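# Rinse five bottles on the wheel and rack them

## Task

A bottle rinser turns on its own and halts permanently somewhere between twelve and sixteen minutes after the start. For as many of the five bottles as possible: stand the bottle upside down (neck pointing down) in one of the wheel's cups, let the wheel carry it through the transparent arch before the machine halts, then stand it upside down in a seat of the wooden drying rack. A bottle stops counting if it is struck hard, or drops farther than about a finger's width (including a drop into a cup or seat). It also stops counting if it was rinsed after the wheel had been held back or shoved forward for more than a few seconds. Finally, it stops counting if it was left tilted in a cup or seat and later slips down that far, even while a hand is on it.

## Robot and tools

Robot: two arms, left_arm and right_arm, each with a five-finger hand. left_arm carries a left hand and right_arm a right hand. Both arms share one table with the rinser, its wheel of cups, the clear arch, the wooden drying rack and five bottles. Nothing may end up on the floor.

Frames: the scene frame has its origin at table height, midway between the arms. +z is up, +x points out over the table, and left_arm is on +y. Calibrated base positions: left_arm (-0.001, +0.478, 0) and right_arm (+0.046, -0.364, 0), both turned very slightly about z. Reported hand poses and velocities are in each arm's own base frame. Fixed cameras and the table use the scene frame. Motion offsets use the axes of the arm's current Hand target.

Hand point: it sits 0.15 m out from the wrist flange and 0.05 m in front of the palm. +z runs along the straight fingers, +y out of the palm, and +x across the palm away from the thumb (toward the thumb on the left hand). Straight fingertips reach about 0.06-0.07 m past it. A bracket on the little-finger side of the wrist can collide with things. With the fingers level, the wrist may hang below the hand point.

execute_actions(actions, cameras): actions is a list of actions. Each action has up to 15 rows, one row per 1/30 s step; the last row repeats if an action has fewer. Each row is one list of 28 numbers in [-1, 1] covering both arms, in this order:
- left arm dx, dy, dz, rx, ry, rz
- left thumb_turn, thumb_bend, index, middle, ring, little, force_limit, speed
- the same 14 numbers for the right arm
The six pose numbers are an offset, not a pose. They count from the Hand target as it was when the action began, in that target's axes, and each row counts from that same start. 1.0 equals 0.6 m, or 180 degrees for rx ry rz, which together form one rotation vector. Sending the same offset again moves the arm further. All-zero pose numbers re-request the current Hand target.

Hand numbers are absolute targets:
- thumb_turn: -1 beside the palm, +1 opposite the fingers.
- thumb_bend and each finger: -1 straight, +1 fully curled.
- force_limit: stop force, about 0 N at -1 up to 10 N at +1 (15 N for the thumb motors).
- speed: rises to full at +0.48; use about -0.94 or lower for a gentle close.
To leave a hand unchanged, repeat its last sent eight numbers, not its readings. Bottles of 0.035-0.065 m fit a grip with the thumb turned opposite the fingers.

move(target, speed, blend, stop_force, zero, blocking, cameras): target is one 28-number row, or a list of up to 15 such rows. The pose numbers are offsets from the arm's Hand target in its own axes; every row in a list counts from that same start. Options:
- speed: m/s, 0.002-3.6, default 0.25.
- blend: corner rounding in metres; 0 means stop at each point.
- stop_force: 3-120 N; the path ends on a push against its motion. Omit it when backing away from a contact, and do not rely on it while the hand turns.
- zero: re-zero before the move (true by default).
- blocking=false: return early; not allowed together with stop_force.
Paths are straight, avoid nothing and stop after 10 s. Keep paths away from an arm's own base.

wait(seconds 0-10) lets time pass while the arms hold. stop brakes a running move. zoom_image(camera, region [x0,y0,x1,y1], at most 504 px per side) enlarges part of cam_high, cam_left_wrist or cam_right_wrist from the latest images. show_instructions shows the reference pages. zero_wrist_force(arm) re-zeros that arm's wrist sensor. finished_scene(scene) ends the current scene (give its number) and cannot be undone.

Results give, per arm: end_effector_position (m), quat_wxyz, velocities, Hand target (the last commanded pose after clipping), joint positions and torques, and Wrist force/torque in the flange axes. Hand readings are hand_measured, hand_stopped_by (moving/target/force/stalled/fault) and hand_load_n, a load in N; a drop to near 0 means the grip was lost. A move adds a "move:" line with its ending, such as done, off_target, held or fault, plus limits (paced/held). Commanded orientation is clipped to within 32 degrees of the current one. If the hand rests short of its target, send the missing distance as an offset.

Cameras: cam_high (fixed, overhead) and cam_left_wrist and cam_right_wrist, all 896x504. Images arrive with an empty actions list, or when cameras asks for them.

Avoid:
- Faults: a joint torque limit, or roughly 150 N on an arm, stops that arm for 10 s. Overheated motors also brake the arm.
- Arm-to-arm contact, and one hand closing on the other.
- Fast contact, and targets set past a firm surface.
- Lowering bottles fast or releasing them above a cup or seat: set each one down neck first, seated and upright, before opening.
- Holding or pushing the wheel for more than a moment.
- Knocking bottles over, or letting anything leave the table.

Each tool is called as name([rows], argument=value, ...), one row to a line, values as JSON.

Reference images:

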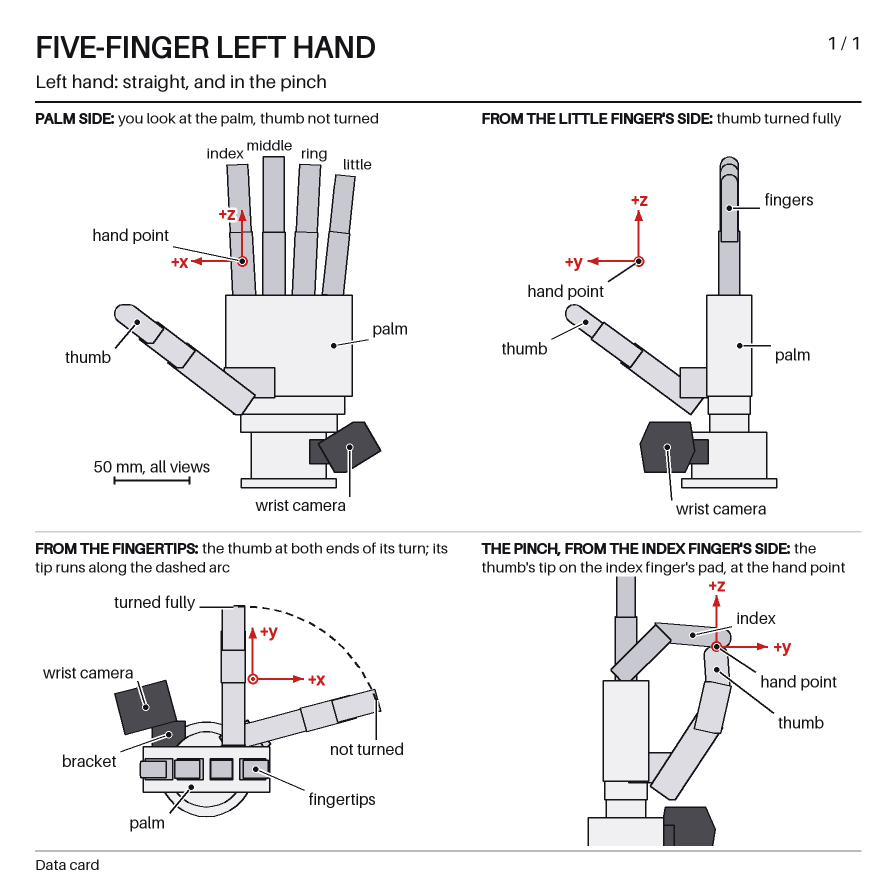

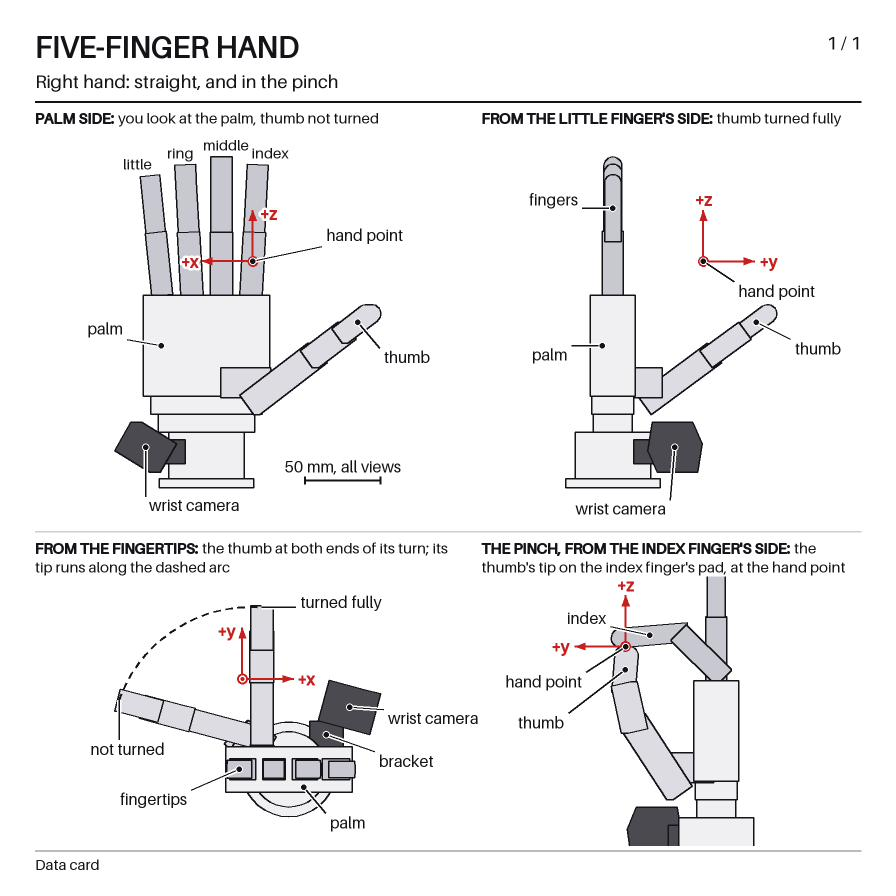

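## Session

execute_actions(actions=[])

Scene clock: 0.00 s.
left_arm: end_effector_position=(+0.9817, +0.1257, +0.2158) hand_measured=(-1.000, -1.000, -1.000, -1.000, -1.000, -1.000) hand_load_n=(+0.0, +0.0, +0.0, +0.0, +0.0, -0.5) hand_stopped_by=(target, target, target, target, target, target) hand_force_limit=0.00 hand_speed=-0.80 end_effector_quat_wxyz=(+0.632, -0.621, +0.271, -0.376) | right_arm: end_effector_position=(+0.6044, -0.0806, +0.1579) hand_measured=(-1.000, -1.000, -1.000, -1.000, -1.000, -1.000) hand_load_n=(+0.0, +0.0, +0.0, +0.0, +0.0, +0.0) hand_stopped_by=(target, target, target, target, target, target) hand_force_limit=0.00 hand_speed=-0.80 end_effector_quat_wxyz=(-0.542, +0.489, +0.676, +0.104)
Joint positions: left_arm=[3.331 -2.518 -0.779 3.386 -2.003 3.054] | right_arm=[-0.525 -0.293 0.477 2.54 1.303 -1.017]
Joint velocities: within noise
Joint torques (N m): no reading
Wrist force (N): no reading
Wrist torque (N m): no reading
Wrist force, peak (N): no reading
Hand target: left_arm +0.9817, +0.1257, +0.2158; +0.632, -0.621, +0.271, -0.376 | right_arm +0.6044, -0.0806, +0.1579; -0.542, +0.489, +0.676, +0.104
camera_calibration:
cam_left_wrist: T_world_to_cam=[[-0.0235645, -0.141292, 0.989687, -0.177541], [0.167716, -0.976491, -0.135415, 0.000842557], [0.985554, 0.162796, 0.0467076, -0.88179], [0, 0, 0, 1]] pos_world=[0.864727, 0.119289, 0.21701]
cam_right_wrist: T_world_to_cam=[[0.761313, 0.635478, -0.128727, -0.393697], [0.423936, -0.638082, -0.642752, -0.191087], [-0.490593, 0.434763, -0.755182, 0.563142], [0, 0, 0, 1]] pos_world=[0.657008, -0.116577, 0.251773]

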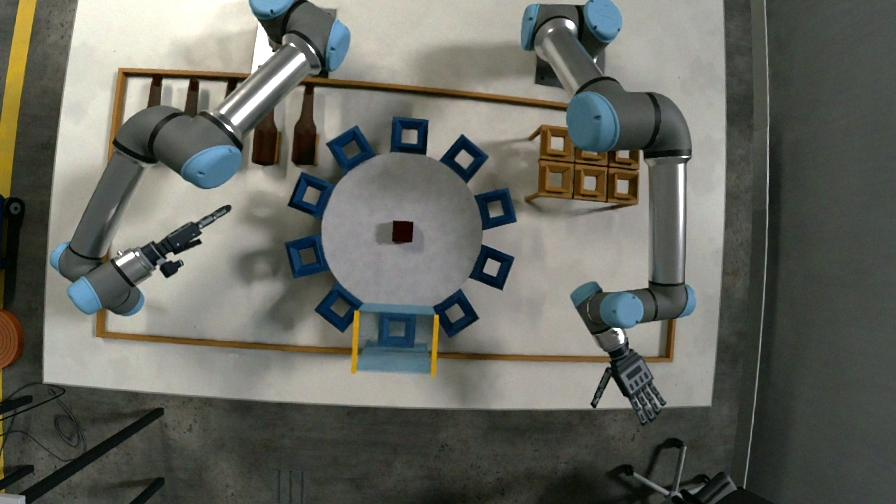

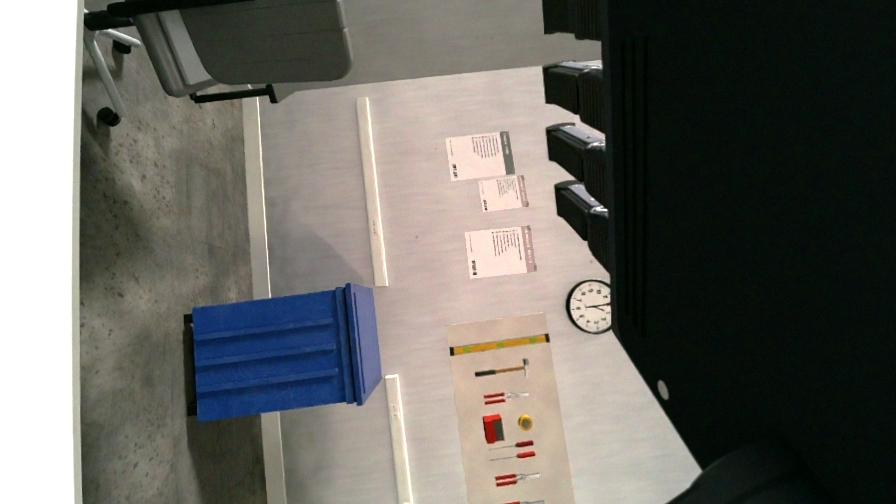

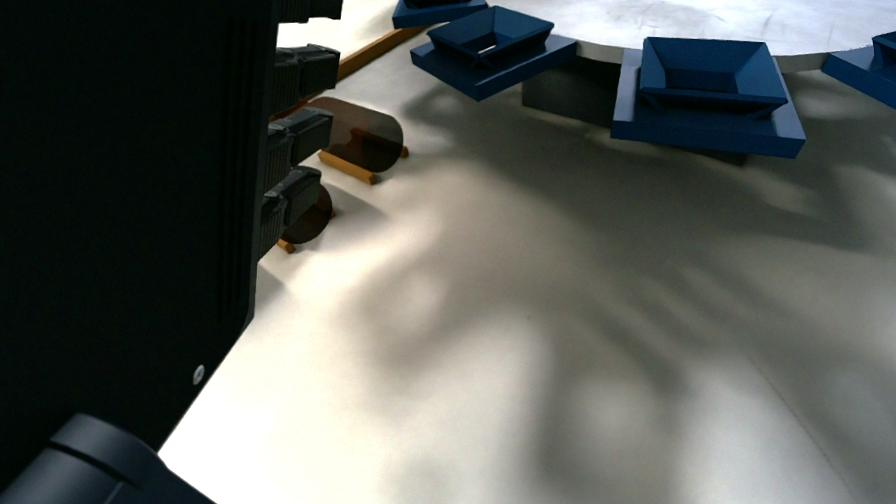

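zoom_image(camera="cam_high", region=[120, 50, 340, 180])

zoom_image(camera="cam_high", region=[270, 100, 530, 380])

zoom_image(camera="cam_high", region=[510, 90, 710, 220])

Scaled by 2.291 from the camera's 896x504 image, which has a finer 1280x720 frame.

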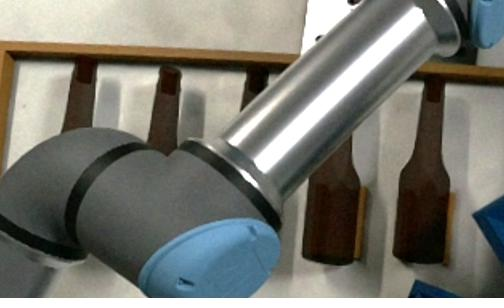

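Scaled by 1.800 from the camera's 896x504 image, which has a finer 1280x720 frame.

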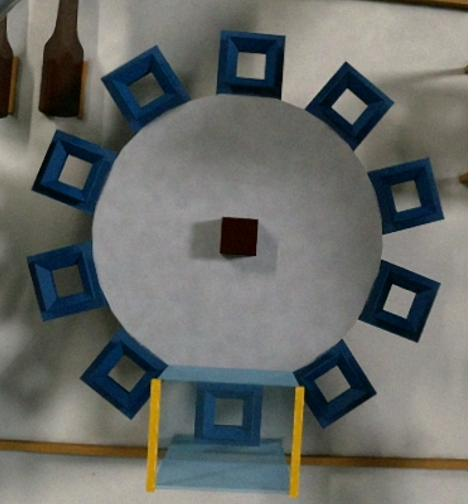

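Scaled by 2.520 from the camera's 896x504 image, which has a finer 1280x720 frame.

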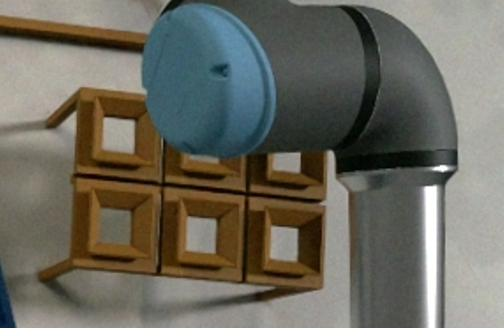

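move(target=[-0.372,-0.156,-0.216,-0.0228,0.0189,0.5394,1,-0.9,-0.9,-0.9,-0.9,-0.9,0.2,0,0.1778,-0.1278,0.0275,0.0267,0.1265,-0.1368,1,-0.7,-0.7,-0.7,-0.7,-0.7,0.2,0], speed=0.4, cameras=["cam_high"])

Scene clock: 12.77 s.
left_arm: end_effector_position=(+0.7365, +0.2366, +0.2699) hand_measured=(+1.000, -0.900, -0.900, -0.900, -0.900, -0.900) hand_load_n=(+0.0, +0.0, +0.0, +0.0, +0.0, +0.0) hand_stopped_by=(target, target, target, target, target, target) hand_force_limit=0.20 hand_speed=0.00 end_effector_quat_wxyz=(+0.673, -0.218, +0.673, +0.217) | right_arm: end_effector_position=(+0.5416, -0.0494, +0.2702) hand_measured=(+1.000, -0.700, -0.700, -0.700, -0.700, -0.700) hand_load_n=(+0.5, +0.0, +0.0, +0.0, +0.0, +0.5) hand_stopped_by=(target, target, target, target, target, target) hand_force_limit=0.20 hand_speed=0.00 end_effector_quat_wxyz=(+0.649, -0.282, -0.648, -0.282)
Joint positions: left_arm=[3.45 -2.032 -1.481 3.512 -1.888 4.711] | right_arm=[-0.574 -0.549 1.034 2.657 1.325 -1.571]
Joint torques (N m): left_arm=[11.18 45.72 13.35 2.99 2.62 2.8] | right_arm=[-13.12 -73.43 -9.18 3.99 1.75 -2.65]
Wrist force (N): left_arm=[-1.0 0.7 -0.4] | right_arm=[-1.0 -0.1 -0.8]
Wrist torque (N m): left_arm=[0.17 0.11 -0.20] | right_arm=[-0.10 0.21 -0.06]
Wrist force, peak (N): left_arm=[-1.2 0.8 -0.5] | right_arm=[-0.9 -0.2 -1.0]
Hand target: left_arm +0.7365, +0.2366, +0.2699; +0.673, -0.218, +0.673, +0.217 | right_arm +0.5416, -0.0494, +0.2702; +0.649, -0.282, -0.648, -0.282
Off the commanded pose: left_arm 0.000 m, 0 deg | right_arm 0.000 m, 0 deg.
move: done
Images, in order (width x height): cam_high 896x504.

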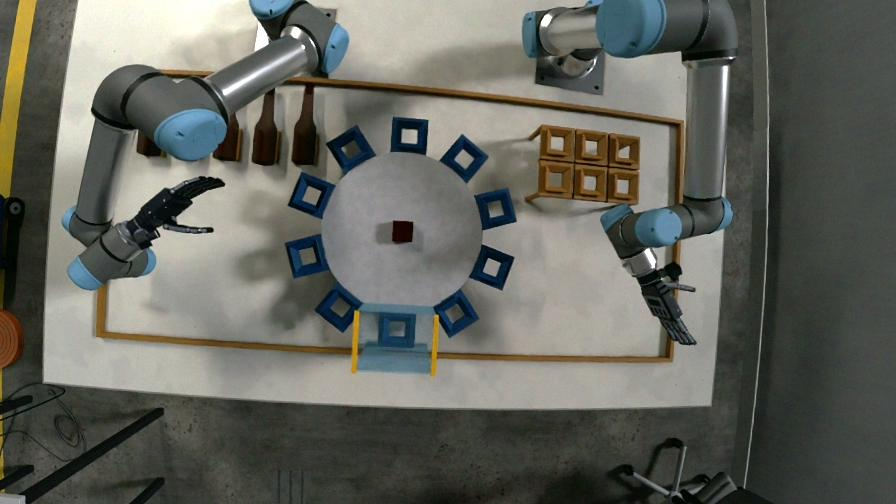

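move([
  [0,-0.2815,-0.1797,0.45,0,0,1,-0.9,-0.9,-0.9,-0.9,-0.9,0.2,0,0.025,-0.015,-0.154,-0.3556,0,0,1,-0.7,-0.7,-0.7,-0.7,-0.7,0.2,0],
  [-0.0833,-0.3175,-0.4893,0.894,0,0,1,-0.9,-0.9,-0.9,-0.9,-0.9,0.2,0,0.05,-0.0298,-0.308,-0.711,0,0,1,-0.7,-0.7,-0.7,-0.7,-0.7,0.2,0],
], speed=0.4, blend=0.05, cameras=["cam_high"])

Scene clock: 28.17 s.
left_arm: end_effector_position=(+0.6100, -0.0896, +0.3202) hand_measured=(+1.000, -0.900, -0.900, -0.900, -0.900, -0.900) hand_load_n=(+0.0, +0.0, +0.0, +0.0, +0.0, +0.0) hand_stopped_by=(target, target, target, target, target, target) hand_force_limit=0.20 hand_speed=0.00 end_effector_quat_wxyz=(+0.326, +0.627, +0.326, -0.628) | right_arm: end_effector_position=(+0.6545, -0.1967, +0.3002) hand_measured=(+1.000, -0.700, -0.700, -0.700, -0.700, -0.700) hand_load_n=(+0.5, +0.0, +0.0, +0.0, +0.5, +0.0) hand_stopped_by=(target, target, target, target, target, target) hand_force_limit=0.20 hand_speed=0.00 end_effector_quat_wxyz=(-0.031, +0.706, +0.031, +0.706)
Joint positions: left_arm=[3.537 -2.408 -0.724 3.132 1.008 4.713] | right_arm=[-0.693 -1.138 2.079 2.201 -0.79 -1.571]
Joint torques (N m): left_arm=[-10.78 45.77 28.62 -2.91 2.54 3.01] | right_arm=[9.43 -20.17 -20.83 1.16 -1.84 -2.58]
Wrist force (N): left_arm=[-0.8 0.8 -0.4] | right_arm=[-0.7 -0.1 -0.9]
Wrist torque (N m): left_arm=[0.19 0.09 -0.20] | right_arm=[-0.05 0.18 0.00]
Wrist force, peak (N): left_arm=[-1.1 1.2 -0.5] | right_arm=[-0.6 -0.3 -1.5]
Hand target: left_arm +0.6100, -0.0896, +0.3202; +0.326, +0.627, +0.326, -0.628 | right_arm +0.6545, -0.1967, +0.3001; -0.031, +0.706, +0.031, +0.706
Off the commanded pose: left_arm 0.000 m, 0 deg | right_arm 0.000 m, 0 deg.
move: done
Images, in order (width x height): cam_high 896x504.

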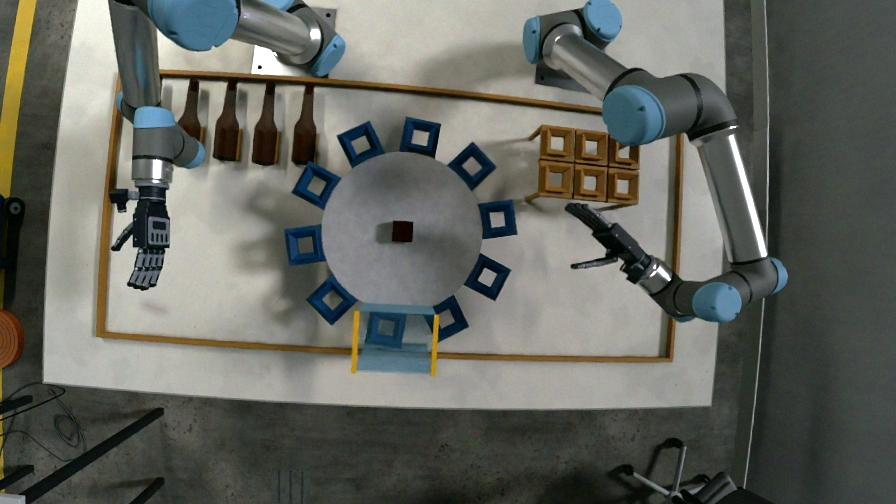

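move(target=[0,0,0,0,0,0,1,-0.9,-0.9,-0.9,-0.9,-0.9,0.2,0,-0.1668,-0.4532,-0.5602,0.1848,-0.4663,0.2054,1,-0.7,-0.7,-0.7,-0.7,-0.7,0.2,0], speed=0.4, cameras=["cam_high","cam_right_wrist"])

zoom_image(camera="cam_high", region=[120, 50, 340, 180])

Scene clock: 33.73 s.
left_arm: end_effector_position=(+0.6100, -0.0896, +0.3202) hand_measured=(+1.000, -0.900, -0.900, -0.900, -0.900, -0.900) hand_load_n=(+0.0, +0.0, +0.0, +0.0, +0.0, +0.0) hand_stopped_by=(target, target, target, target, target, target) hand_force_limit=0.20 hand_speed=0.00 end_effector_quat_wxyz=(+0.326, +0.627, +0.326, -0.628) | right_arm: end_effector_position=(+0.2960, +0.0447, +0.2002) hand_measured=(+1.000, -0.700, -0.700, -0.700, -0.700, -0.700) hand_load_n=(+0.0, +0.0, +0.0, +0.0, +0.0, +0.0) hand_stopped_by=(target, target, target, target, target, target) hand_force_limit=0.20 hand_speed=0.00 end_effector_quat_wxyz=(-0.383, +0.923, +0.020, -0.008)
Joint positions: left_arm=[3.537 -2.408 -0.724 3.132 1.008 4.713] | right_arm=[-0.657 -1.929 2.152 5.063 -0.999 -2.445]
Joint torques (N m): left_arm=[-10.56 46.18 25.96 -2.84 2.53 2.98] | right_arm=[9.98 7.81 -14.57 1.15 -0.96 -2.35]
Wrist force (N): left_arm=[-0.8 1.0 -0.1] | right_arm=[-0.4 1.2 -0.5]
Wrist torque (N m): left_arm=[0.19 0.10 -0.21] | right_arm=[0.29 -0.17 -0.08]
Wrist force, peak (N): left_arm=[-0.9 1.0 -0.6] | right_arm=[-1.0 0.2 -1.2]
Hand target: left_arm +0.6100, -0.0896, +0.3202; +0.326, +0.627, +0.326, -0.628 | right_arm +0.2959, +0.0448, +0.2002; -0.383, +0.923, +0.020, -0.008
Off the commanded pose: left_arm 0.000 m, 0 deg | right_arm 0.000 m, 0 deg.
move: done
camera_calibration:
cam_right_wrist: T_world_to_cam=[[0.319627, -0.665085, -0.674908, 0.0652506], [-0.835872, -0.53337, 0.12975, 0.260289], [-0.44627, 0.522665, -0.726405, 0.36658], [0, 0, 0, 1]] pos_world=[0.360306, -0.0093711, 0.276551]
Images, in order (width x height): cam_high 896x504, cam_right_wrist 896x504.

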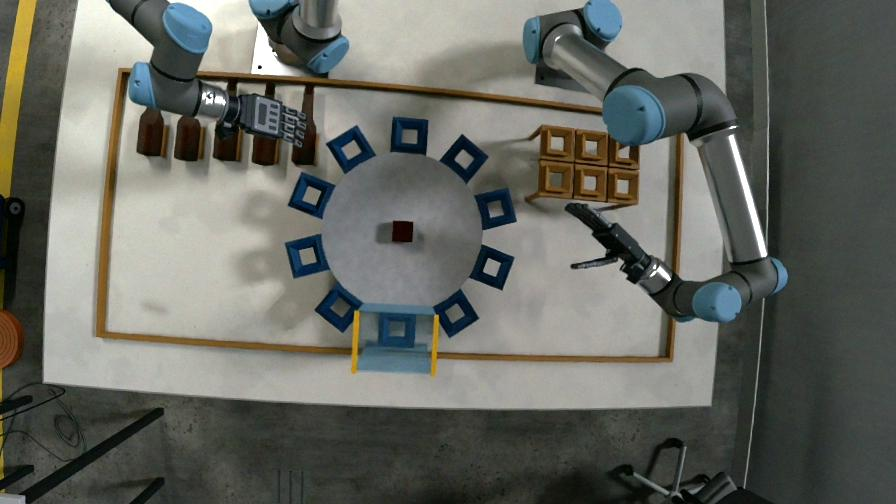

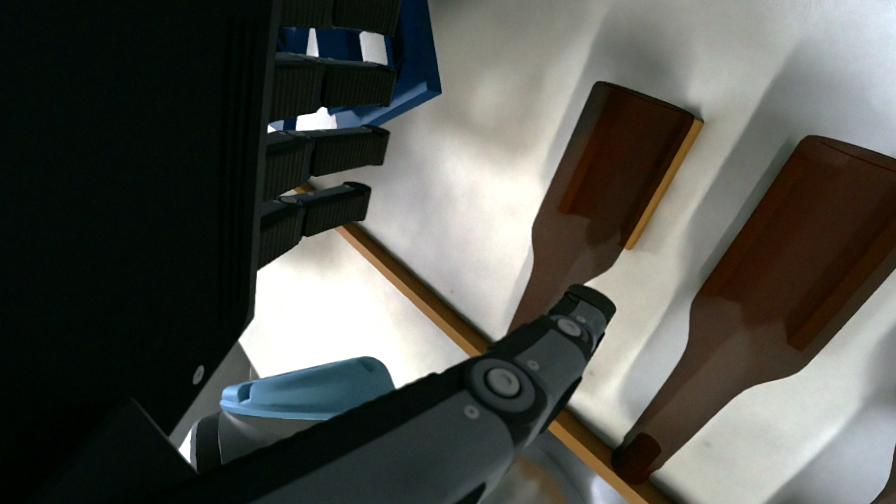

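Scaled by 2.291 from the camera's 896x504 image, which has a finer 1280x720 frame.

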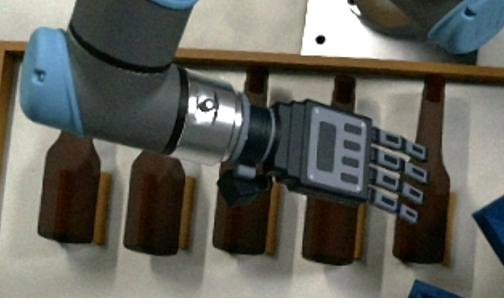

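zoom_image(camera="cam_right_wrist", region=[480, 50, 760, 300])

Scaled by 1.800 from the camera's 896x504 image, which has a finer 1280x720 frame.

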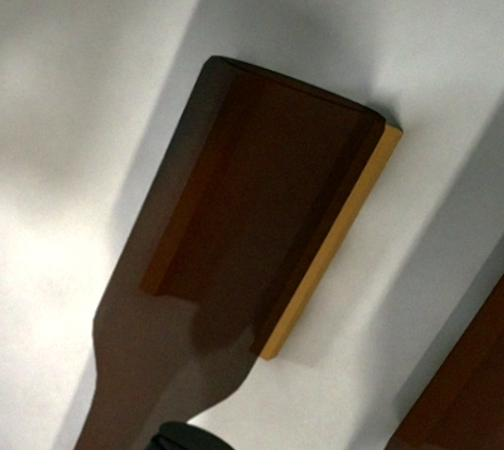

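move(target=[0,0,0,0,0,0,1,-0.9,-0.9,-0.9,-0.9,-0.9,0.2,0,-0.0027,0.1818,0.209,0,0,0,1,-0.7,-0.7,-0.7,-0.7,-0.7,0.2,0], speed=0.12, stop_force=5, cameras=["cam_right_wrist"])

move(target=[0,0,0,0,0,0,1,-0.9,-0.9,-0.9,-0.9,-0.9,0.2,0,0,0,0,0,0,0,1,0.3,0.2,0.2,0.2,0.2,-0.5,-0.6], cameras=["cam_right_wrist"])

Scene clock: 38.77 s.
left_arm: end_effector_position=(+0.6100, -0.0896, +0.3202) hand_measured=(+1.000, -0.900, -0.900, -0.900, -0.900, -0.900) hand_load_n=(+0.0, +0.0, +0.0, +0.0, +0.0, +0.0) hand_stopped_by=(target, target, target, target, target, target) hand_force_limit=0.20 hand_speed=0.00 end_effector_quat_wxyz=(+0.326, +0.627, +0.326, -0.628) | right_arm: end_effector_position=(+0.2938, +0.0564, +0.0344) hand_measured=(+1.000, -0.700, -0.700, -0.700, -0.700, -0.700) hand_load_n=(+0.0, +0.0, +0.0, +0.0, +0.0, +0.0) hand_stopped_by=(target, target, target, target, target, target) hand_force_limit=0.20 hand_speed=0.00 end_effector_quat_wxyz=(-0.383, +0.923, +0.020, -0.008)
Joint positions: left_arm=[3.537 -2.408 -0.724 3.132 1.008 4.713] | right_arm=[-0.632 -1.687 2.474 4.485 -0.986 -2.419]
Joint torques (N m): left_arm=[-11.62 45.86 26.82 -2.84 2.21 2.93] | right_arm=[10.39 2.71 -9.23 -3.84 2.46 1.99]
Wrist force (N): left_arm=[-0.8 1.0 -0.3] | right_arm=[-0.5 1.2 -0.1]
Wrist torque (N m): left_arm=[0.21 0.08 -0.20] | right_arm=[0.26 -0.16 -0.04]
Wrist force, peak (N): left_arm=[-1.1 1.0 -0.4] | right_arm=[-0.6 1.6 -0.6]
Hand target: left_arm +0.6100, -0.0896, +0.3202; +0.326, +0.627, +0.326, -0.628 | right_arm +0.2938, +0.0564, +0.0344; -0.383, +0.923, +0.020, -0.008
Off the commanded pose: left_arm 0.000 m, 0 deg | right_arm 0.000 m, 0 deg.
move: done
camera_calibration:
cam_right_wrist: T_world_to_cam=[[0.319675, -0.664948, -0.67502, -0.0382359], [-0.835751, -0.533548, 0.129794, 0.286168], [-0.446462, 0.522657, -0.726293, 0.239028], [0, 0, 0, 1]] pos_world=[0.358105, 0.00232992, 0.110651]
Images, in order (width x height): cam_right_wrist 896x504.

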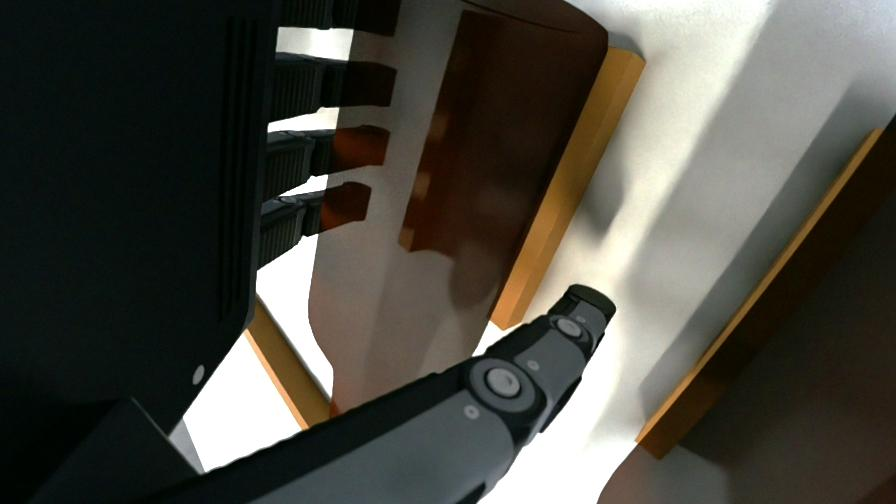

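Scene clock: 39.47 s.
left_arm: end_effector_position=(+0.6100, -0.0896, +0.3202) hand_measured=(+1.000, -0.900, -0.900, -0.900, -0.900, -0.900) hand_load_n=(+0.0, +0.0, +0.0, +0.0, +0.0, +0.0) hand_stopped_by=(target, target, target, target, target, target) hand_force_limit=0.20 hand_speed=0.00 end_effector_quat_wxyz=(+0.326, +0.627, +0.326, -0.628) | right_arm: end_effector_position=(+0.2937, +0.0564, +0.0344) hand_measured=(+1.000, -0.460, -0.556, -0.520, -0.482, -0.226) hand_load_n=(+8.0, +11.5, +1.5, +0.0, +0.0, +8.5) hand_stopped_by=(target, force, force, force, force, force) hand_force_limit=-0.50 hand_speed=-0.60 end_effector_quat_wxyz=(-0.383, +0.923, +0.020, -0.008)
Joint positions: left_arm=[3.537 -2.408 -0.724 3.132 1.008 4.713] | right_arm=[-0.632 -1.687 2.474 4.485 -0.986 -2.419]
Joint torques (N m): left_arm=[-10.93 45.07 26.47 -2.72 2.26 2.82] | right_arm=[3.22 1.58 -15.37 -2.8 -1.12 1.19]
Wrist force (N): left_arm=[-0.9 0.9 -0.2] | right_arm=[-0.7 -0.6 -0.6]
Wrist torque (N m): left_arm=[0.19 0.10 -0.20] | right_arm=[0.24 -0.20 -0.07]
Wrist force, peak (N): left_arm=[-1.0 0.9 -0.3] | right_arm=[-0.3 -5.4 2.5]
Hand target: left_arm +0.6100, -0.0896, +0.3202; +0.326, +0.627, +0.326, -0.628 | right_arm +0.2938, +0.0564, +0.0344; -0.383, +0.923, +0.020, -0.008
Off the commanded pose: left_arm 0.000 m, 0 deg | right_arm 0.000 m, 0 deg.
move: done
camera_calibration:
cam_right_wrist: T_world_to_cam=[[0.31963, -0.664896, -0.675093, -0.0382119], [-0.835708, -0.533599, 0.129864, 0.286145], [-0.446575, 0.522672, -0.726213, 0.239059], [0, 0, 0, 1]] pos_world=[0.358104, 0.00233028, 0.110651]
Images, in order (width x height): cam_right_wrist 896x504.

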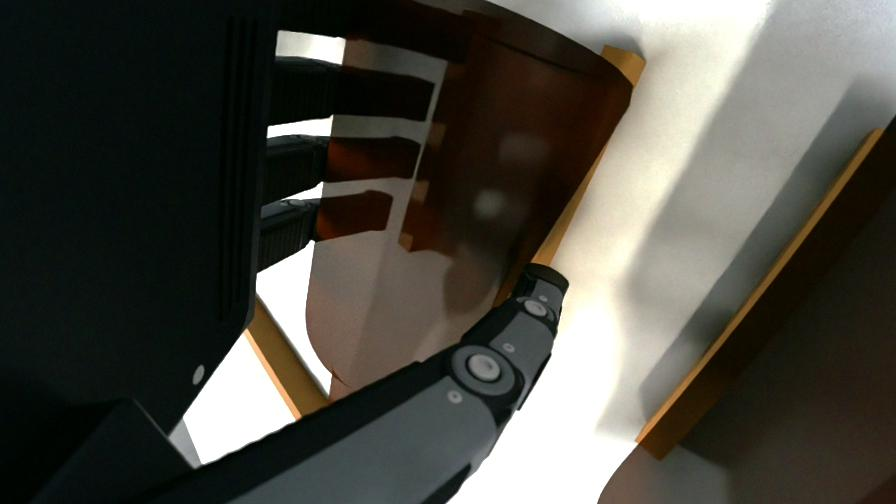

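move(target=[0,0,0,0,0,0,1,-0.9,-0.9,-0.9,-0.9,-0.9,0.2,0,0,0,0,0,0,0,1,0.35,-0.46,-0.42,-0.39,-0.36,-0.2,-0.8])

move(target=[0,0,0,0,0,0,1,-0.9,-0.9,-0.9,-0.9,-0.9,0.2,0,0,0,0,0,0,0,1,0.4,0.3,0.3,-0.39,-0.36,-0.1,-0.88], cameras=["cam_right_wrist"])

Scene clock: 40.37 s.
left_arm: end_effector_position=(+0.6100, -0.0896, +0.3202) hand_measured=(+1.000, -0.900, -0.900, -0.900, -0.900, -0.900) hand_load_n=(+0.0, +0.0, +0.0, +0.0, +0.0, +0.0) hand_stopped_by=(target, target, target, target, target, target) hand_force_limit=0.20 hand_speed=0.00 end_effector_quat_wxyz=(+0.326, +0.627, +0.326, -0.628) | right_arm: end_effector_position=(+0.2937, +0.0564, +0.0344) hand_measured=(+1.000, -0.460, -0.542, -0.486, -0.430, -0.360) hand_load_n=(-1.0, +4.0, +4.5, +4.5, +4.5, +0.0) hand_stopped_by=(target, force, force, force, force, target) hand_force_limit=-0.20 hand_speed=-0.80 end_effector_quat_wxyz=(-0.383, +0.923, +0.020, -0.009)
Joint positions: left_arm=[3.537 -2.408 -0.724 3.132 1.008 4.713] | right_arm=[-0.632 -1.687 2.474 4.485 -0.986 -2.419]
Joint torques (N m): left_arm=[-10.68 45.07 26.19 -2.9 2.49 2.84] | right_arm=[-6.22 -1.98 -24.17 -1.59 -0.82 0.14]
Wrist force (N): left_arm=[-0.7 0.9 -0.3] | right_arm=[-0.4 -3.8 2.9]
Wrist torque (N m): left_arm=[0.20 0.08 -0.20] | right_arm=[0.42 -0.22 -0.18]
Wrist force, peak (N): left_arm=[-0.9 1.1 -0.3] | right_arm=[-0.7 -4.7 1.7]
Hand target: left_arm +0.6100, -0.0896, +0.3202; +0.326, +0.627, +0.326, -0.628 | right_arm +0.2938, +0.0564, +0.0344; -0.383, +0.923, +0.020, -0.008
Off the commanded pose: left_arm 0.000 m, 0 deg | right_arm 0.000 m, 0 deg.
move: done

Scene clock: 40.87 s.
left_arm: end_effector_position=(+0.6100, -0.0896, +0.3202) hand_measured=(+1.000, -0.900, -0.900, -0.900, -0.900, -0.900) hand_load_n=(+0.0, +0.0, +0.0, +0.0, +0.0, +0.0) hand_stopped_by=(target, target, target, target, target, target) hand_force_limit=0.20 hand_speed=0.00 end_effector_quat_wxyz=(+0.326, +0.627, +0.326, -0.628) | right_arm: end_effector_position=(+0.2937, +0.0564, +0.0344) hand_measured=(+1.000, -0.458, -0.532, -0.478, -0.430, -0.360) hand_load_n=(-1.5, +7.0, +8.0, +11.0, +3.5, +0.0) hand_stopped_by=(target, force, force, force, force, target) hand_force_limit=-0.10 hand_speed=-0.88 end_effector_quat_wxyz=(-0.383, +0.923, +0.020, -0.008)
Joint positions: left_arm=[3.537 -2.408 -0.724 3.132 1.008 4.713] | right_arm=[-0.632 -1.687 2.474 4.485 -0.986 -2.419]
Joint torques (N m): left_arm=[-9.68 45.79 25.54 -2.68 2.11 3.02] | right_arm=[-8.66 -3.15 -24.88 -1.35 -0.9 -0.33]
Wrist force (N): left_arm=[-0.8 0.8 -0.6] | right_arm=[-0.5 -7.2 5.1]
Wrist torque (N m): left_arm=[0.21 0.07 -0.20] | right_arm=[0.55 -0.24 -0.19]
Wrist force, peak (N): left_arm=[-0.9 1.1 -0.2] | right_arm=[-0.5 -8.2 5.0]
Hand target: left_arm +0.6100, -0.0896, +0.3202; +0.326, +0.627, +0.326, -0.628 | right_arm +0.2938, +0.0564, +0.0344; -0.383, +0.923, +0.020, -0.008
Off the commanded pose: left_arm 0.000 m, 0 deg | right_arm 0.000 m, 0 deg.
move: done
camera_calibration:
cam_right_wrist: T_world_to_cam=[[0.319661, -0.664931, -0.675043, -0.0382284], [-0.835714, -0.533592, 0.129854, 0.286148], [-0.446542, 0.522634, -0.726261, 0.239052], [0, 0, 0, 1]] pos_world=[0.358105, 0.00233008, 0.110651]
Images, in order (width x height): cam_right_wrist 896x504.

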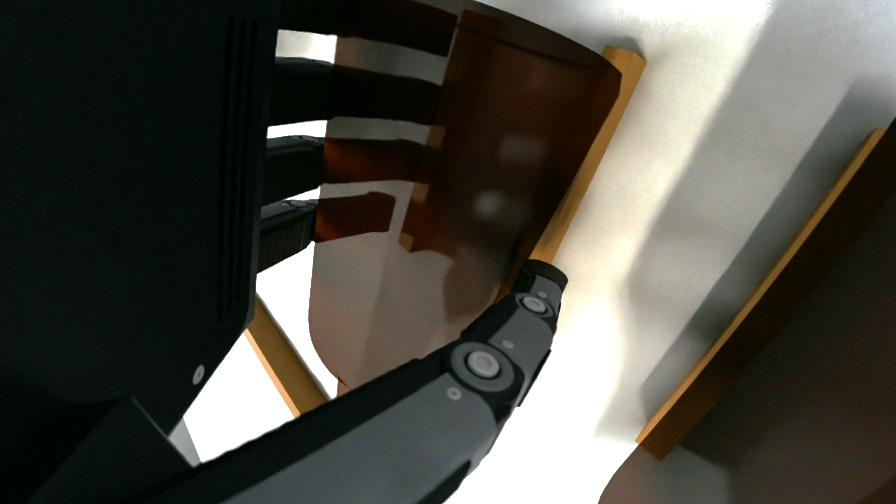

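move(target=[0,0,0,0,0,0,1,-0.9,-0.9,-0.9,-0.9,-0.9,0.2,0,0,-0.0354,-0.0354,0,0,0,1,0.4,0.3,0.3,-0.39,-0.36,-0.1,-0.88], speed=0.08)

move(target=[0,0,0,0,0,0,1,-0.9,-0.9,-0.9,-0.9,-0.9,0.2,0,0,0,0,0,0,0,1,0.45,0.35,0.35,0.3,0.25,0.2,-0.85], cameras=["cam_right_wrist"])

Scene clock: 42.17 s.
left_arm: end_effector_position=(+0.6100, -0.0896, +0.3202) hand_measured=(+1.000, -0.900, -0.900, -0.900, -0.900, -0.900) hand_load_n=(+0.5, +0.0, +0.0, +0.5, +0.0, +0.0) hand_stopped_by=(target, target, target, target, target, target) hand_force_limit=0.20 hand_speed=0.00 end_effector_quat_wxyz=(+0.326, +0.627, +0.326, -0.628) | right_arm: end_effector_position=(+0.2938, +0.0564, +0.0644) hand_measured=(+1.000, -0.456, -0.532, -0.476, -0.430, -0.360) hand_load_n=(+0.0, +0.0, +0.0, +0.0, +0.0, +0.0) hand_stopped_by=(target, force, force, force, force, target) hand_force_limit=-0.10 hand_speed=-0.88 end_effector_quat_wxyz=(-0.383, +0.923, +0.020, -0.008)
Joint positions: left_arm=[3.537 -2.408 -0.724 3.132 1.008 4.713] | right_arm=[-0.632 -1.761 2.429 4.604 -0.986 -2.419]
Joint torques (N m): left_arm=[-10.03 46.23 24.83 -2.6 2.14 2.94] | right_arm=[-12.69 -25.52 -26.22 0.94 -1.01 -2.5]
Wrist force (N): left_arm=[-1.0 0.8 -0.4] | right_arm=[-0.2 0.5 0.1]
Wrist torque (N m): left_arm=[0.20 0.11 -0.21] | right_arm=[0.15 -0.19 0.11]
Wrist force, peak (N): left_arm=[-0.8 1.1 -0.3] | right_arm=[-0.3 -7.1 5.8]
Hand target: left_arm +0.6100, -0.0896, +0.3202; +0.326, +0.627, +0.326, -0.628 | right_arm +0.2938, +0.0564, +0.0644; -0.383, +0.923, +0.020, -0.008
Off the commanded pose: left_arm 0.000 m, 0 deg | right_arm 0.000 m, 0 deg.
move: done

Scene clock: 42.83 s.
left_arm: end_effector_position=(+0.6100, -0.0896, +0.3202) hand_measured=(+1.000, -0.900, -0.900, -0.900, -0.900, -0.900) hand_load_n=(+0.0, +0.0, +0.0, +0.0, +0.0, +0.0) hand_stopped_by=(target, target, target, target, target, target) hand_force_limit=0.20 hand_speed=0.00 end_effector_quat_wxyz=(+0.326, +0.627, +0.326, -0.628) | right_arm: end_effector_position=(+0.2938, +0.0564, +0.0645) hand_measured=(+1.000, -0.406, -0.452, -0.410, -0.320, -0.196) hand_load_n=(+5.5, +11.5, +7.0, +2.5, +6.0, +8.0) hand_stopped_by=(target, force, force, force, force, force) hand_force_limit=0.20 hand_speed=-0.85 end_effector_quat_wxyz=(-0.383, +0.923, +0.020, -0.008)
Joint positions: left_arm=[3.537 -2.408 -0.724 3.132 1.008 4.713] | right_arm=[-0.632 -1.761 2.429 4.604 -0.986 -2.419]
Joint torques (N m): left_arm=[-9.95 45.13 25.97 -2.75 2.22 2.96] | right_arm=[-13.65 -24.62 -24.79 -1.41 -1.21 -2.51]
Wrist force (N): left_arm=[-0.8 0.9 -0.4] | right_arm=[1.0 -6.3 -0.5]
Wrist torque (N m): left_arm=[0.20 0.08 -0.20] | right_arm=[0.35 -0.17 0.05]
Wrist force, peak (N): left_arm=[-0.8 1.0 -0.4] | right_arm=[0.7 -6.8 -1.4]
Hand target: left_arm +0.6100, -0.0896, +0.3202; +0.326, +0.627, +0.326, -0.628 | right_arm +0.2938, +0.0564, +0.0644; -0.383, +0.923, +0.020, -0.008
Off the commanded pose: left_arm 0.000 m, 0 deg | right_arm 0.000 m, 0 deg.
move: done
camera_calibration:
cam_right_wrist: T_world_to_cam=[[0.319675, -0.664948, -0.67502, -0.0179178], [-0.835751, -0.533548, 0.129794, 0.282261], [-0.446462, 0.522657, -0.726293, 0.260889], [0, 0, 0, 1]] pos_world=[0.358105, 0.00232992, 0.140751]
Images, in order (width x height): cam_right_wrist 896x504.

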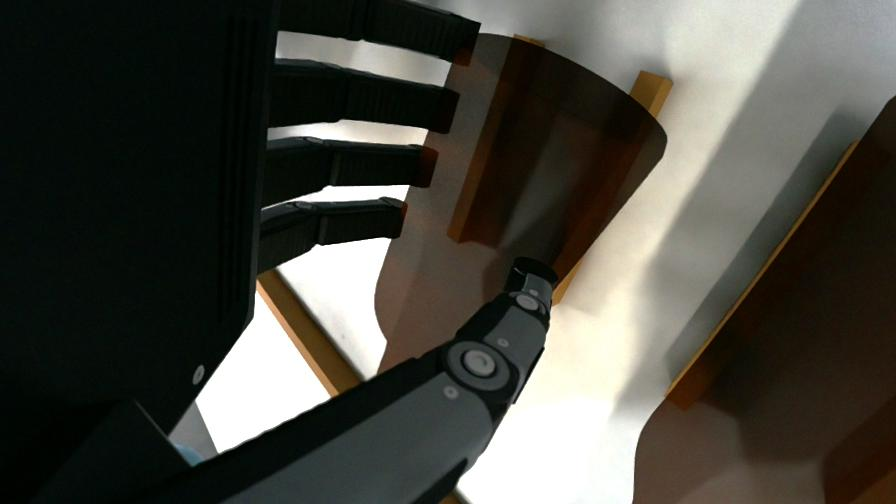

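move(target=[0,0,0,0,0,0,1,-0.9,-0.9,-0.9,-0.9,-0.9,0.2,0,0,0,0,0,0,0,1,-0.7,-0.7,-0.7,-0.7,-0.7,0.2,-0.3])

move(target=[0,0,0,0,0,0,1,-0.9,-0.9,-0.9,-0.9,-0.9,0.2,0,0,0.0366,0.0366,0,0,0,1,-0.7,-0.7,-0.7,-0.7,-0.7,0.2,-0.3], speed=0.08, stop_force=5, cameras=["cam_right_wrist","cam_high"])

Scene clock: 44.00 s.
left_arm: end_effector_position=(+0.6100, -0.0896, +0.3202) hand_measured=(+1.000, -0.900, -0.900, -0.900, -0.900, -0.900) hand_load_n=(+0.5, +0.0, +0.0, +0.0, +0.0, +0.0) hand_stopped_by=(target, target, target, target, target, target) hand_force_limit=0.20 hand_speed=0.00 end_effector_quat_wxyz=(+0.326, +0.627, +0.326, -0.628) | right_arm: end_effector_position=(+0.2938, +0.0564, +0.0645) hand_measured=(+1.000, -0.700, -0.700, -0.700, -0.700, -0.700) hand_load_n=(+0.0, +0.0, +0.0, +0.0, +0.0, +0.0) hand_stopped_by=(target, target, target, target, target, target) hand_force_limit=0.20 hand_speed=-0.30 end_effector_quat_wxyz=(-0.383, +0.923, +0.020, -0.008)
Joint positions: left_arm=[3.537 -2.408 -0.724 3.132 1.008 4.713] | right_arm=[-0.632 -1.761 2.429 4.604 -0.986 -2.419]
Joint torques (N m): left_arm=[-9.57 45.75 26.49 -2.75 2.39 3] | right_arm=[-9.72 -20.19 -19.36 -3.48 1.34 -2.47]
Wrist force (N): left_arm=[-0.7 0.9 -0.4] | right_arm=[-0.2 0.4 -0.1]
Wrist torque (N m): left_arm=[0.20 0.07 -0.19] | right_arm=[0.13 -0.18 0.11]
Wrist force, peak (N): left_arm=[-1.0 1.0 -0.5] | right_arm=[0.6 -7.0 -1.5]
Hand target: left_arm +0.6100, -0.0896, +0.3202; +0.326, +0.627, +0.326, -0.628 | right_arm +0.2938, +0.0564, +0.0644; -0.383, +0.923, +0.020, -0.008
Off the commanded pose: left_arm 0.000 m, 0 deg | right_arm 0.000 m, 0 deg.
move: done

Scene clock: 45.53 s.
left_arm: end_effector_position=(+0.6100, -0.0896, +0.3202) hand_measured=(+1.000, -0.900, -0.900, -0.900, -0.900, -0.900) hand_load_n=(+0.0, +0.0, +0.0, +0.0, +0.0, +0.0) hand_stopped_by=(target, target, target, target, target, target) hand_force_limit=0.20 hand_speed=0.00 end_effector_quat_wxyz=(+0.326, +0.627, +0.326, -0.628) | right_arm: end_effector_position=(+0.2938, +0.0564, +0.0334) hand_measured=(+1.000, -0.700, -0.700, -0.700, -0.700, -0.700) hand_load_n=(+0.0, -0.5, +0.0, -0.5, +0.0, +0.0) hand_stopped_by=(target, target, target, target, target, target) hand_force_limit=0.20 hand_speed=-0.30 end_effector_quat_wxyz=(-0.383, +0.923, +0.020, -0.008)
Joint positions: left_arm=[3.537 -2.408 -0.724 3.132 1.008 4.713] | right_arm=[-0.632 -1.684 2.476 4.481 -0.986 -2.419]
Joint torques (N m): left_arm=[-10.79 46.24 26.81 -2.72 2.22 2.81] | right_arm=[9.45 3.21 -7.77 -3.78 2.48 1.7]
Wrist force (N): left_arm=[-0.8 1.0 -0.3] | right_arm=[-0.2 0.7 0.2]
Wrist torque (N m): left_arm=[0.21 0.10 -0.20] | right_arm=[0.18 -0.20 -0.04]
Wrist force, peak (N): left_arm=[-1.2 0.9 -0.2] | right_arm=[0.0 1.2 -0.1]
Hand target: left_arm +0.6100, -0.0896, +0.3202; +0.326, +0.627, +0.326, -0.628 | right_arm +0.2938, +0.0564, +0.0334; -0.383, +0.923, +0.020, -0.008
Off the commanded pose: left_arm 0.000 m, 0 deg | right_arm 0.000 m, 0 deg.
move: done
camera_calibration:
cam_right_wrist: T_world_to_cam=[[0.319675, -0.664948, -0.67502, -0.038911], [-0.835751, -0.533548, 0.129794, 0.286298], [-0.446462, 0.522657, -0.726293, 0.238302], [0, 0, 0, 1]] pos_world=[0.358105, 0.00232992, 0.109651]
Images, in order (width x height): cam_high 896x504, cam_right_wrist 896x504.

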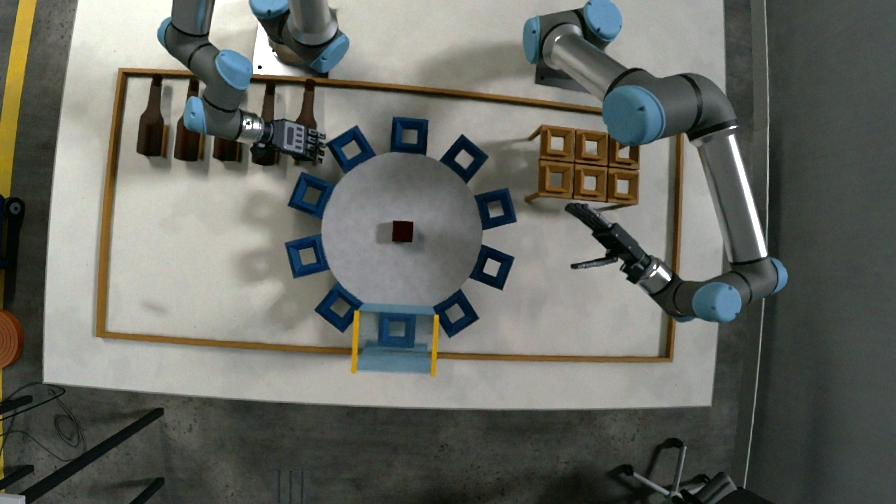

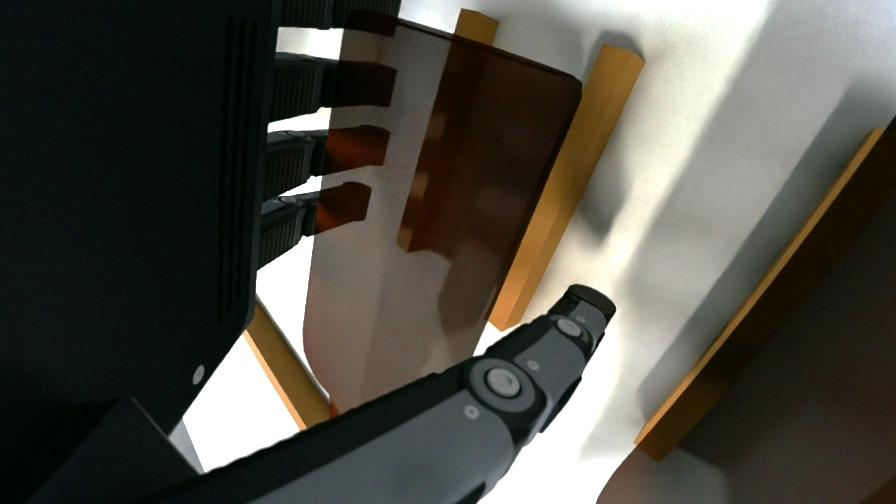

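move(target=[0,0,0,0,0,0,1,-0.9,-0.9,-0.9,-0.9,-0.9,0.2,0,-0.0215,-0.0063,-0.0083,0,0,0,1,-0.7,-0.7,-0.7,-0.7,-0.7,0.2,-0.3], speed=0.08)

move(target=[0,0,0,0,0,0,1,-0.9,-0.9,-0.9,-0.9,-0.9,0.2,0,0,0,0,0,0,0,1,0.35,-0.45,-0.42,-0.4,-0.36,-0.1,-0.78], cameras=["cam_right_wrist"])

Scene clock: 49.03 s.
left_arm: end_effector_position=(+0.6100, -0.0896, +0.3202) hand_measured=(+1.000, -0.900, -0.900, -0.900, -0.900, -0.900) hand_load_n=(+0.0, +0.0, +0.0, +0.0, +0.0, +0.0) hand_stopped_by=(target, target, target, target, target, target) hand_force_limit=0.20 hand_speed=0.00 end_effector_quat_wxyz=(+0.326, +0.627, +0.326, -0.628) | right_arm: end_effector_position=(+0.2809, +0.0550, +0.0396) hand_measured=(+1.000, -0.700, -0.700, -0.700, -0.700, -0.700) hand_load_n=(+0.0, +0.0, +0.0, +0.0, +0.0, +0.5) hand_stopped_by=(target, target, target, target, target, target) hand_force_limit=0.20 hand_speed=-0.30 end_effector_quat_wxyz=(-0.383, +0.923, +0.020, -0.008)
Joint positions: left_arm=[3.537 -2.408 -0.724 3.132 1.008 4.713] | right_arm=[-0.661 -1.738 2.492 4.535 -1.001 -2.448]
Joint torques (N m): left_arm=[-10.6 47.36 26.48 -3.04 2.09 2.84] | right_arm=[-12.91 -25.68 -8.83 1.09 -1.05 -2.41]
Wrist force (N): left_arm=[-0.9 0.8 -0.4] | right_arm=[0.0 0.9 -0.2]
Wrist torque (N m): left_arm=[0.18 0.09 -0.20] | right_arm=[0.21 -0.23 0.14]
Wrist force, peak (N): left_arm=[-1.2 0.9 -0.3] | right_arm=[-0.4 1.2 -0.1]
Hand target: left_arm +0.6100, -0.0896, +0.3202; +0.326, +0.627, +0.326, -0.628 | right_arm +0.2809, +0.0550, +0.0396; -0.383, +0.923, +0.020, -0.008
Off the commanded pose: left_arm 0.000 m, 0 deg | right_arm 0.000 m, 0 deg.
move: done

Scene clock: 50.03 s.
left_arm: end_effector_position=(+0.6100, -0.0896, +0.3202) hand_measured=(+1.000, -0.900, -0.900, -0.900, -0.900, -0.900) hand_load_n=(+0.5, +0.0, +0.0, +0.0, +0.0, +0.0) hand_stopped_by=(target, target, target, target, target, target) hand_force_limit=0.20 hand_speed=0.00 end_effector_quat_wxyz=(+0.326, +0.627, +0.326, -0.628) | right_arm: end_effector_position=(+0.2809, +0.0550, +0.0396) hand_measured=(+1.000, -0.474, -0.540, -0.438, -0.400, -0.360) hand_load_n=(+1.0, +6.0, +0.0, +3.5, +3.5, +0.0) hand_stopped_by=(target, force, force, force, target, target) hand_force_limit=-0.10 hand_speed=-0.78 end_effector_quat_wxyz=(-0.383, +0.923, +0.020, -0.008)
Joint positions: left_arm=[3.537 -2.408 -0.724 3.132 1.008 4.713] | right_arm=[-0.661 -1.739 2.492 4.535 -1.001 -2.448]
Joint torques (N m): left_arm=[-8.87 45.94 27.45 -2.81 2 2.7] | right_arm=[-12.5 -22.96 -18.13 -3.35 -0.75 -2.31]
Wrist force (N): left_arm=[-0.9 0.8 -0.4] | right_arm=[1.2 -0.8 -0.3]
Wrist torque (N m): left_arm=[0.19 0.09 -0.20] | right_arm=[0.32 -0.23 0.10]
Wrist force, peak (N): left_arm=[-0.7 1.0 -0.7] | right_arm=[-0.6 -4.8 3.4]
Hand target: left_arm +0.6100, -0.0896, +0.3202; +0.326, +0.627, +0.326, -0.628 | right_arm +0.2809, +0.0550, +0.0396; -0.383, +0.923, +0.020, -0.008
Off the commanded pose: left_arm 0.000 m, 0 deg | right_arm 0.000 m, 0 deg.
move: done
camera_calibration:
cam_right_wrist: T_world_to_cam=[[0.319675, -0.664948, -0.67502, -0.0315649], [-0.835751, -0.533548, 0.129794, 0.274048], [-0.446462, 0.522657, -0.726293, 0.237822], [0, 0, 0, 1]] pos_world=[0.345305, 0.000929919, 0.115851]
Images, in order (width x height): cam_right_wrist 896x504.

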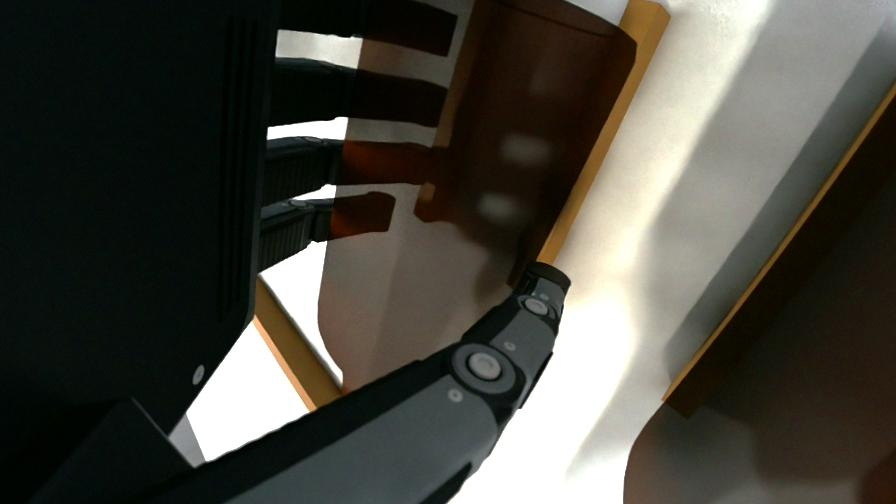

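move(target=[0,0,0,0,0,0,1,-0.9,-0.9,-0.9,-0.9,-0.9,0.2,0,0,0,0,0,0,0,1,0.4,0.3,0.3,0.25,-0.3,0,-0.88])

move(target=[0,0,0,0,0,0,1,-0.9,-0.9,-0.9,-0.9,-0.9,0.2,0,0,-0.0095,-0.0095,0,0,0,1,0.4,0.3,0.3,0.25,-0.3,0,-0.88], speed=0.04, cameras=["cam_right_wrist"])

Scene clock: 50.93 s.
left_arm: end_effector_position=(+0.6100, -0.0896, +0.3202) hand_measured=(+1.000, -0.900, -0.900, -0.900, -0.900, -0.900) hand_load_n=(+0.0, +0.0, +0.0, +0.0, +0.0, +0.0) hand_stopped_by=(target, target, target, target, target, target) hand_force_limit=0.20 hand_speed=0.00 end_effector_quat_wxyz=(+0.326, +0.627, +0.326, -0.628) | right_arm: end_effector_position=(+0.2809, +0.0550, +0.0396) hand_measured=(+1.000, -0.474, -0.464, -0.430, -0.390, -0.340) hand_load_n=(+4.0, +11.0, +6.5, +7.0, +2.5, +5.0) hand_stopped_by=(target, force, force, force, force, force) hand_force_limit=0.00 hand_speed=-0.88 end_effector_quat_wxyz=(-0.383, +0.923, +0.020, -0.008)
Joint positions: left_arm=[3.537 -2.408 -0.724 3.132 1.008 4.713] | right_arm=[-0.661 -1.739 2.492 4.535 -1.001 -2.448]
Joint torques (N m): left_arm=[-10.38 46.15 27.22 -2.83 1.91 3.05] | right_arm=[-10.47 -22.44 -22.94 -2.04 -0.34 -1.93]
Wrist force (N): left_arm=[-0.7 0.8 -0.4] | right_arm=[2.5 -7.3 0.7]
Wrist torque (N m): left_arm=[0.18 0.08 -0.19] | right_arm=[0.55 -0.13 0.06]
Wrist force, peak (N): left_arm=[-1.1 0.8 -0.3] | right_arm=[2.0 -8.2 -0.9]
Hand target: left_arm +0.6100, -0.0896, +0.3202; +0.326, +0.627, +0.326, -0.628 | right_arm +0.2809, +0.0550, +0.0396; -0.383, +0.923, +0.020, -0.008
Off the commanded pose: left_arm 0.000 m, 0 deg | right_arm 0.000 m, 0 deg.
move: done

Scene clock: 51.80 s.
left_arm: end_effector_position=(+0.6100, -0.0896, +0.3202) hand_measured=(+1.000, -0.900, -0.900, -0.900, -0.900, -0.900) hand_load_n=(+0.5, +0.0, +0.0, +0.0, +0.0, +0.0) hand_stopped_by=(target, target, target, target, target, target) hand_force_limit=0.20 hand_speed=0.00 end_effector_quat_wxyz=(+0.326, +0.627, +0.326, -0.628) | right_arm: end_effector_position=(+0.2809, +0.0550, +0.0476) hand_measured=(+1.000, -0.474, -0.464, -0.430, -0.390, -0.340) hand_load_n=(+3.5, +13.0, +4.0, +1.5, +1.0, +4.0) hand_stopped_by=(target, force, force, force, force, force) hand_force_limit=0.00 hand_speed=-0.88 end_effector_quat_wxyz=(-0.383, +0.923, +0.020, -0.008)
Joint positions: left_arm=[3.537 -2.408 -0.724 3.132 1.008 4.713] | right_arm=[-0.661 -1.759 2.48 4.568 -1.001 -2.448]
Joint torques (N m): left_arm=[-10.38 44.92 26.15 -2.76 2.08 2.79] | right_arm=[-4 -27.39 -25.56 0.81 -0.02 1.59]
Wrist force (N): left_arm=[-0.7 0.7 -0.3] | right_arm=[0.0 2.4 1.4]
Wrist torque (N m): left_arm=[0.17 0.09 -0.19] | right_arm=[0.21 -0.23 0.15]
Wrist force, peak (N): left_arm=[-0.9 1.1 -0.3] | right_arm=[2.2 -8.0 -0.7]
Hand target: left_arm +0.6100, -0.0896, +0.3202; +0.326, +0.627, +0.326, -0.628 | right_arm +0.2809, +0.0550, +0.0476; -0.383, +0.923, +0.020, -0.008
Off the commanded pose: left_arm 0.000 m, 0 deg | right_arm 0.000 m, 0 deg.
move: done
camera_calibration:
cam_right_wrist: T_world_to_cam=[[0.319675, -0.664948, -0.67502, -0.0261648], [-0.835751, -0.533548, 0.129794, 0.27301], [-0.446462, 0.522657, -0.726293, 0.243632], [0, 0, 0, 1]] pos_world=[0.345305, 0.000929919, 0.123851]
Images, in order (width x height): cam_right_wrist 896x504.

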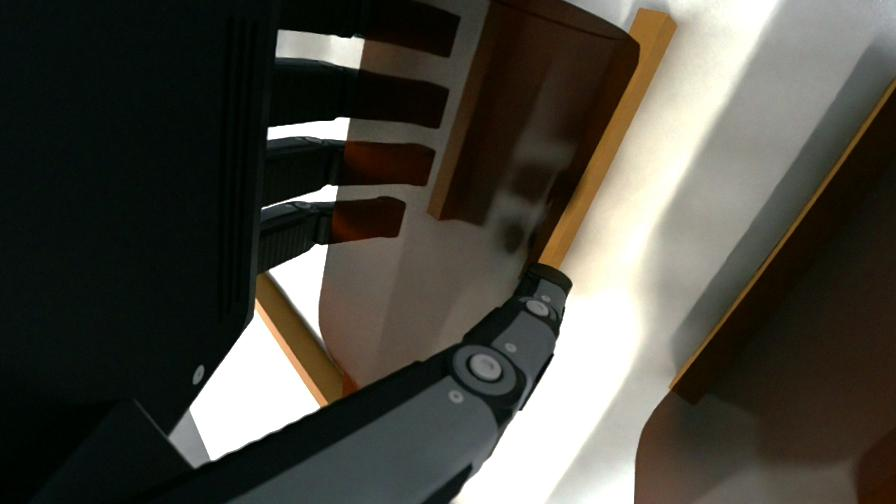

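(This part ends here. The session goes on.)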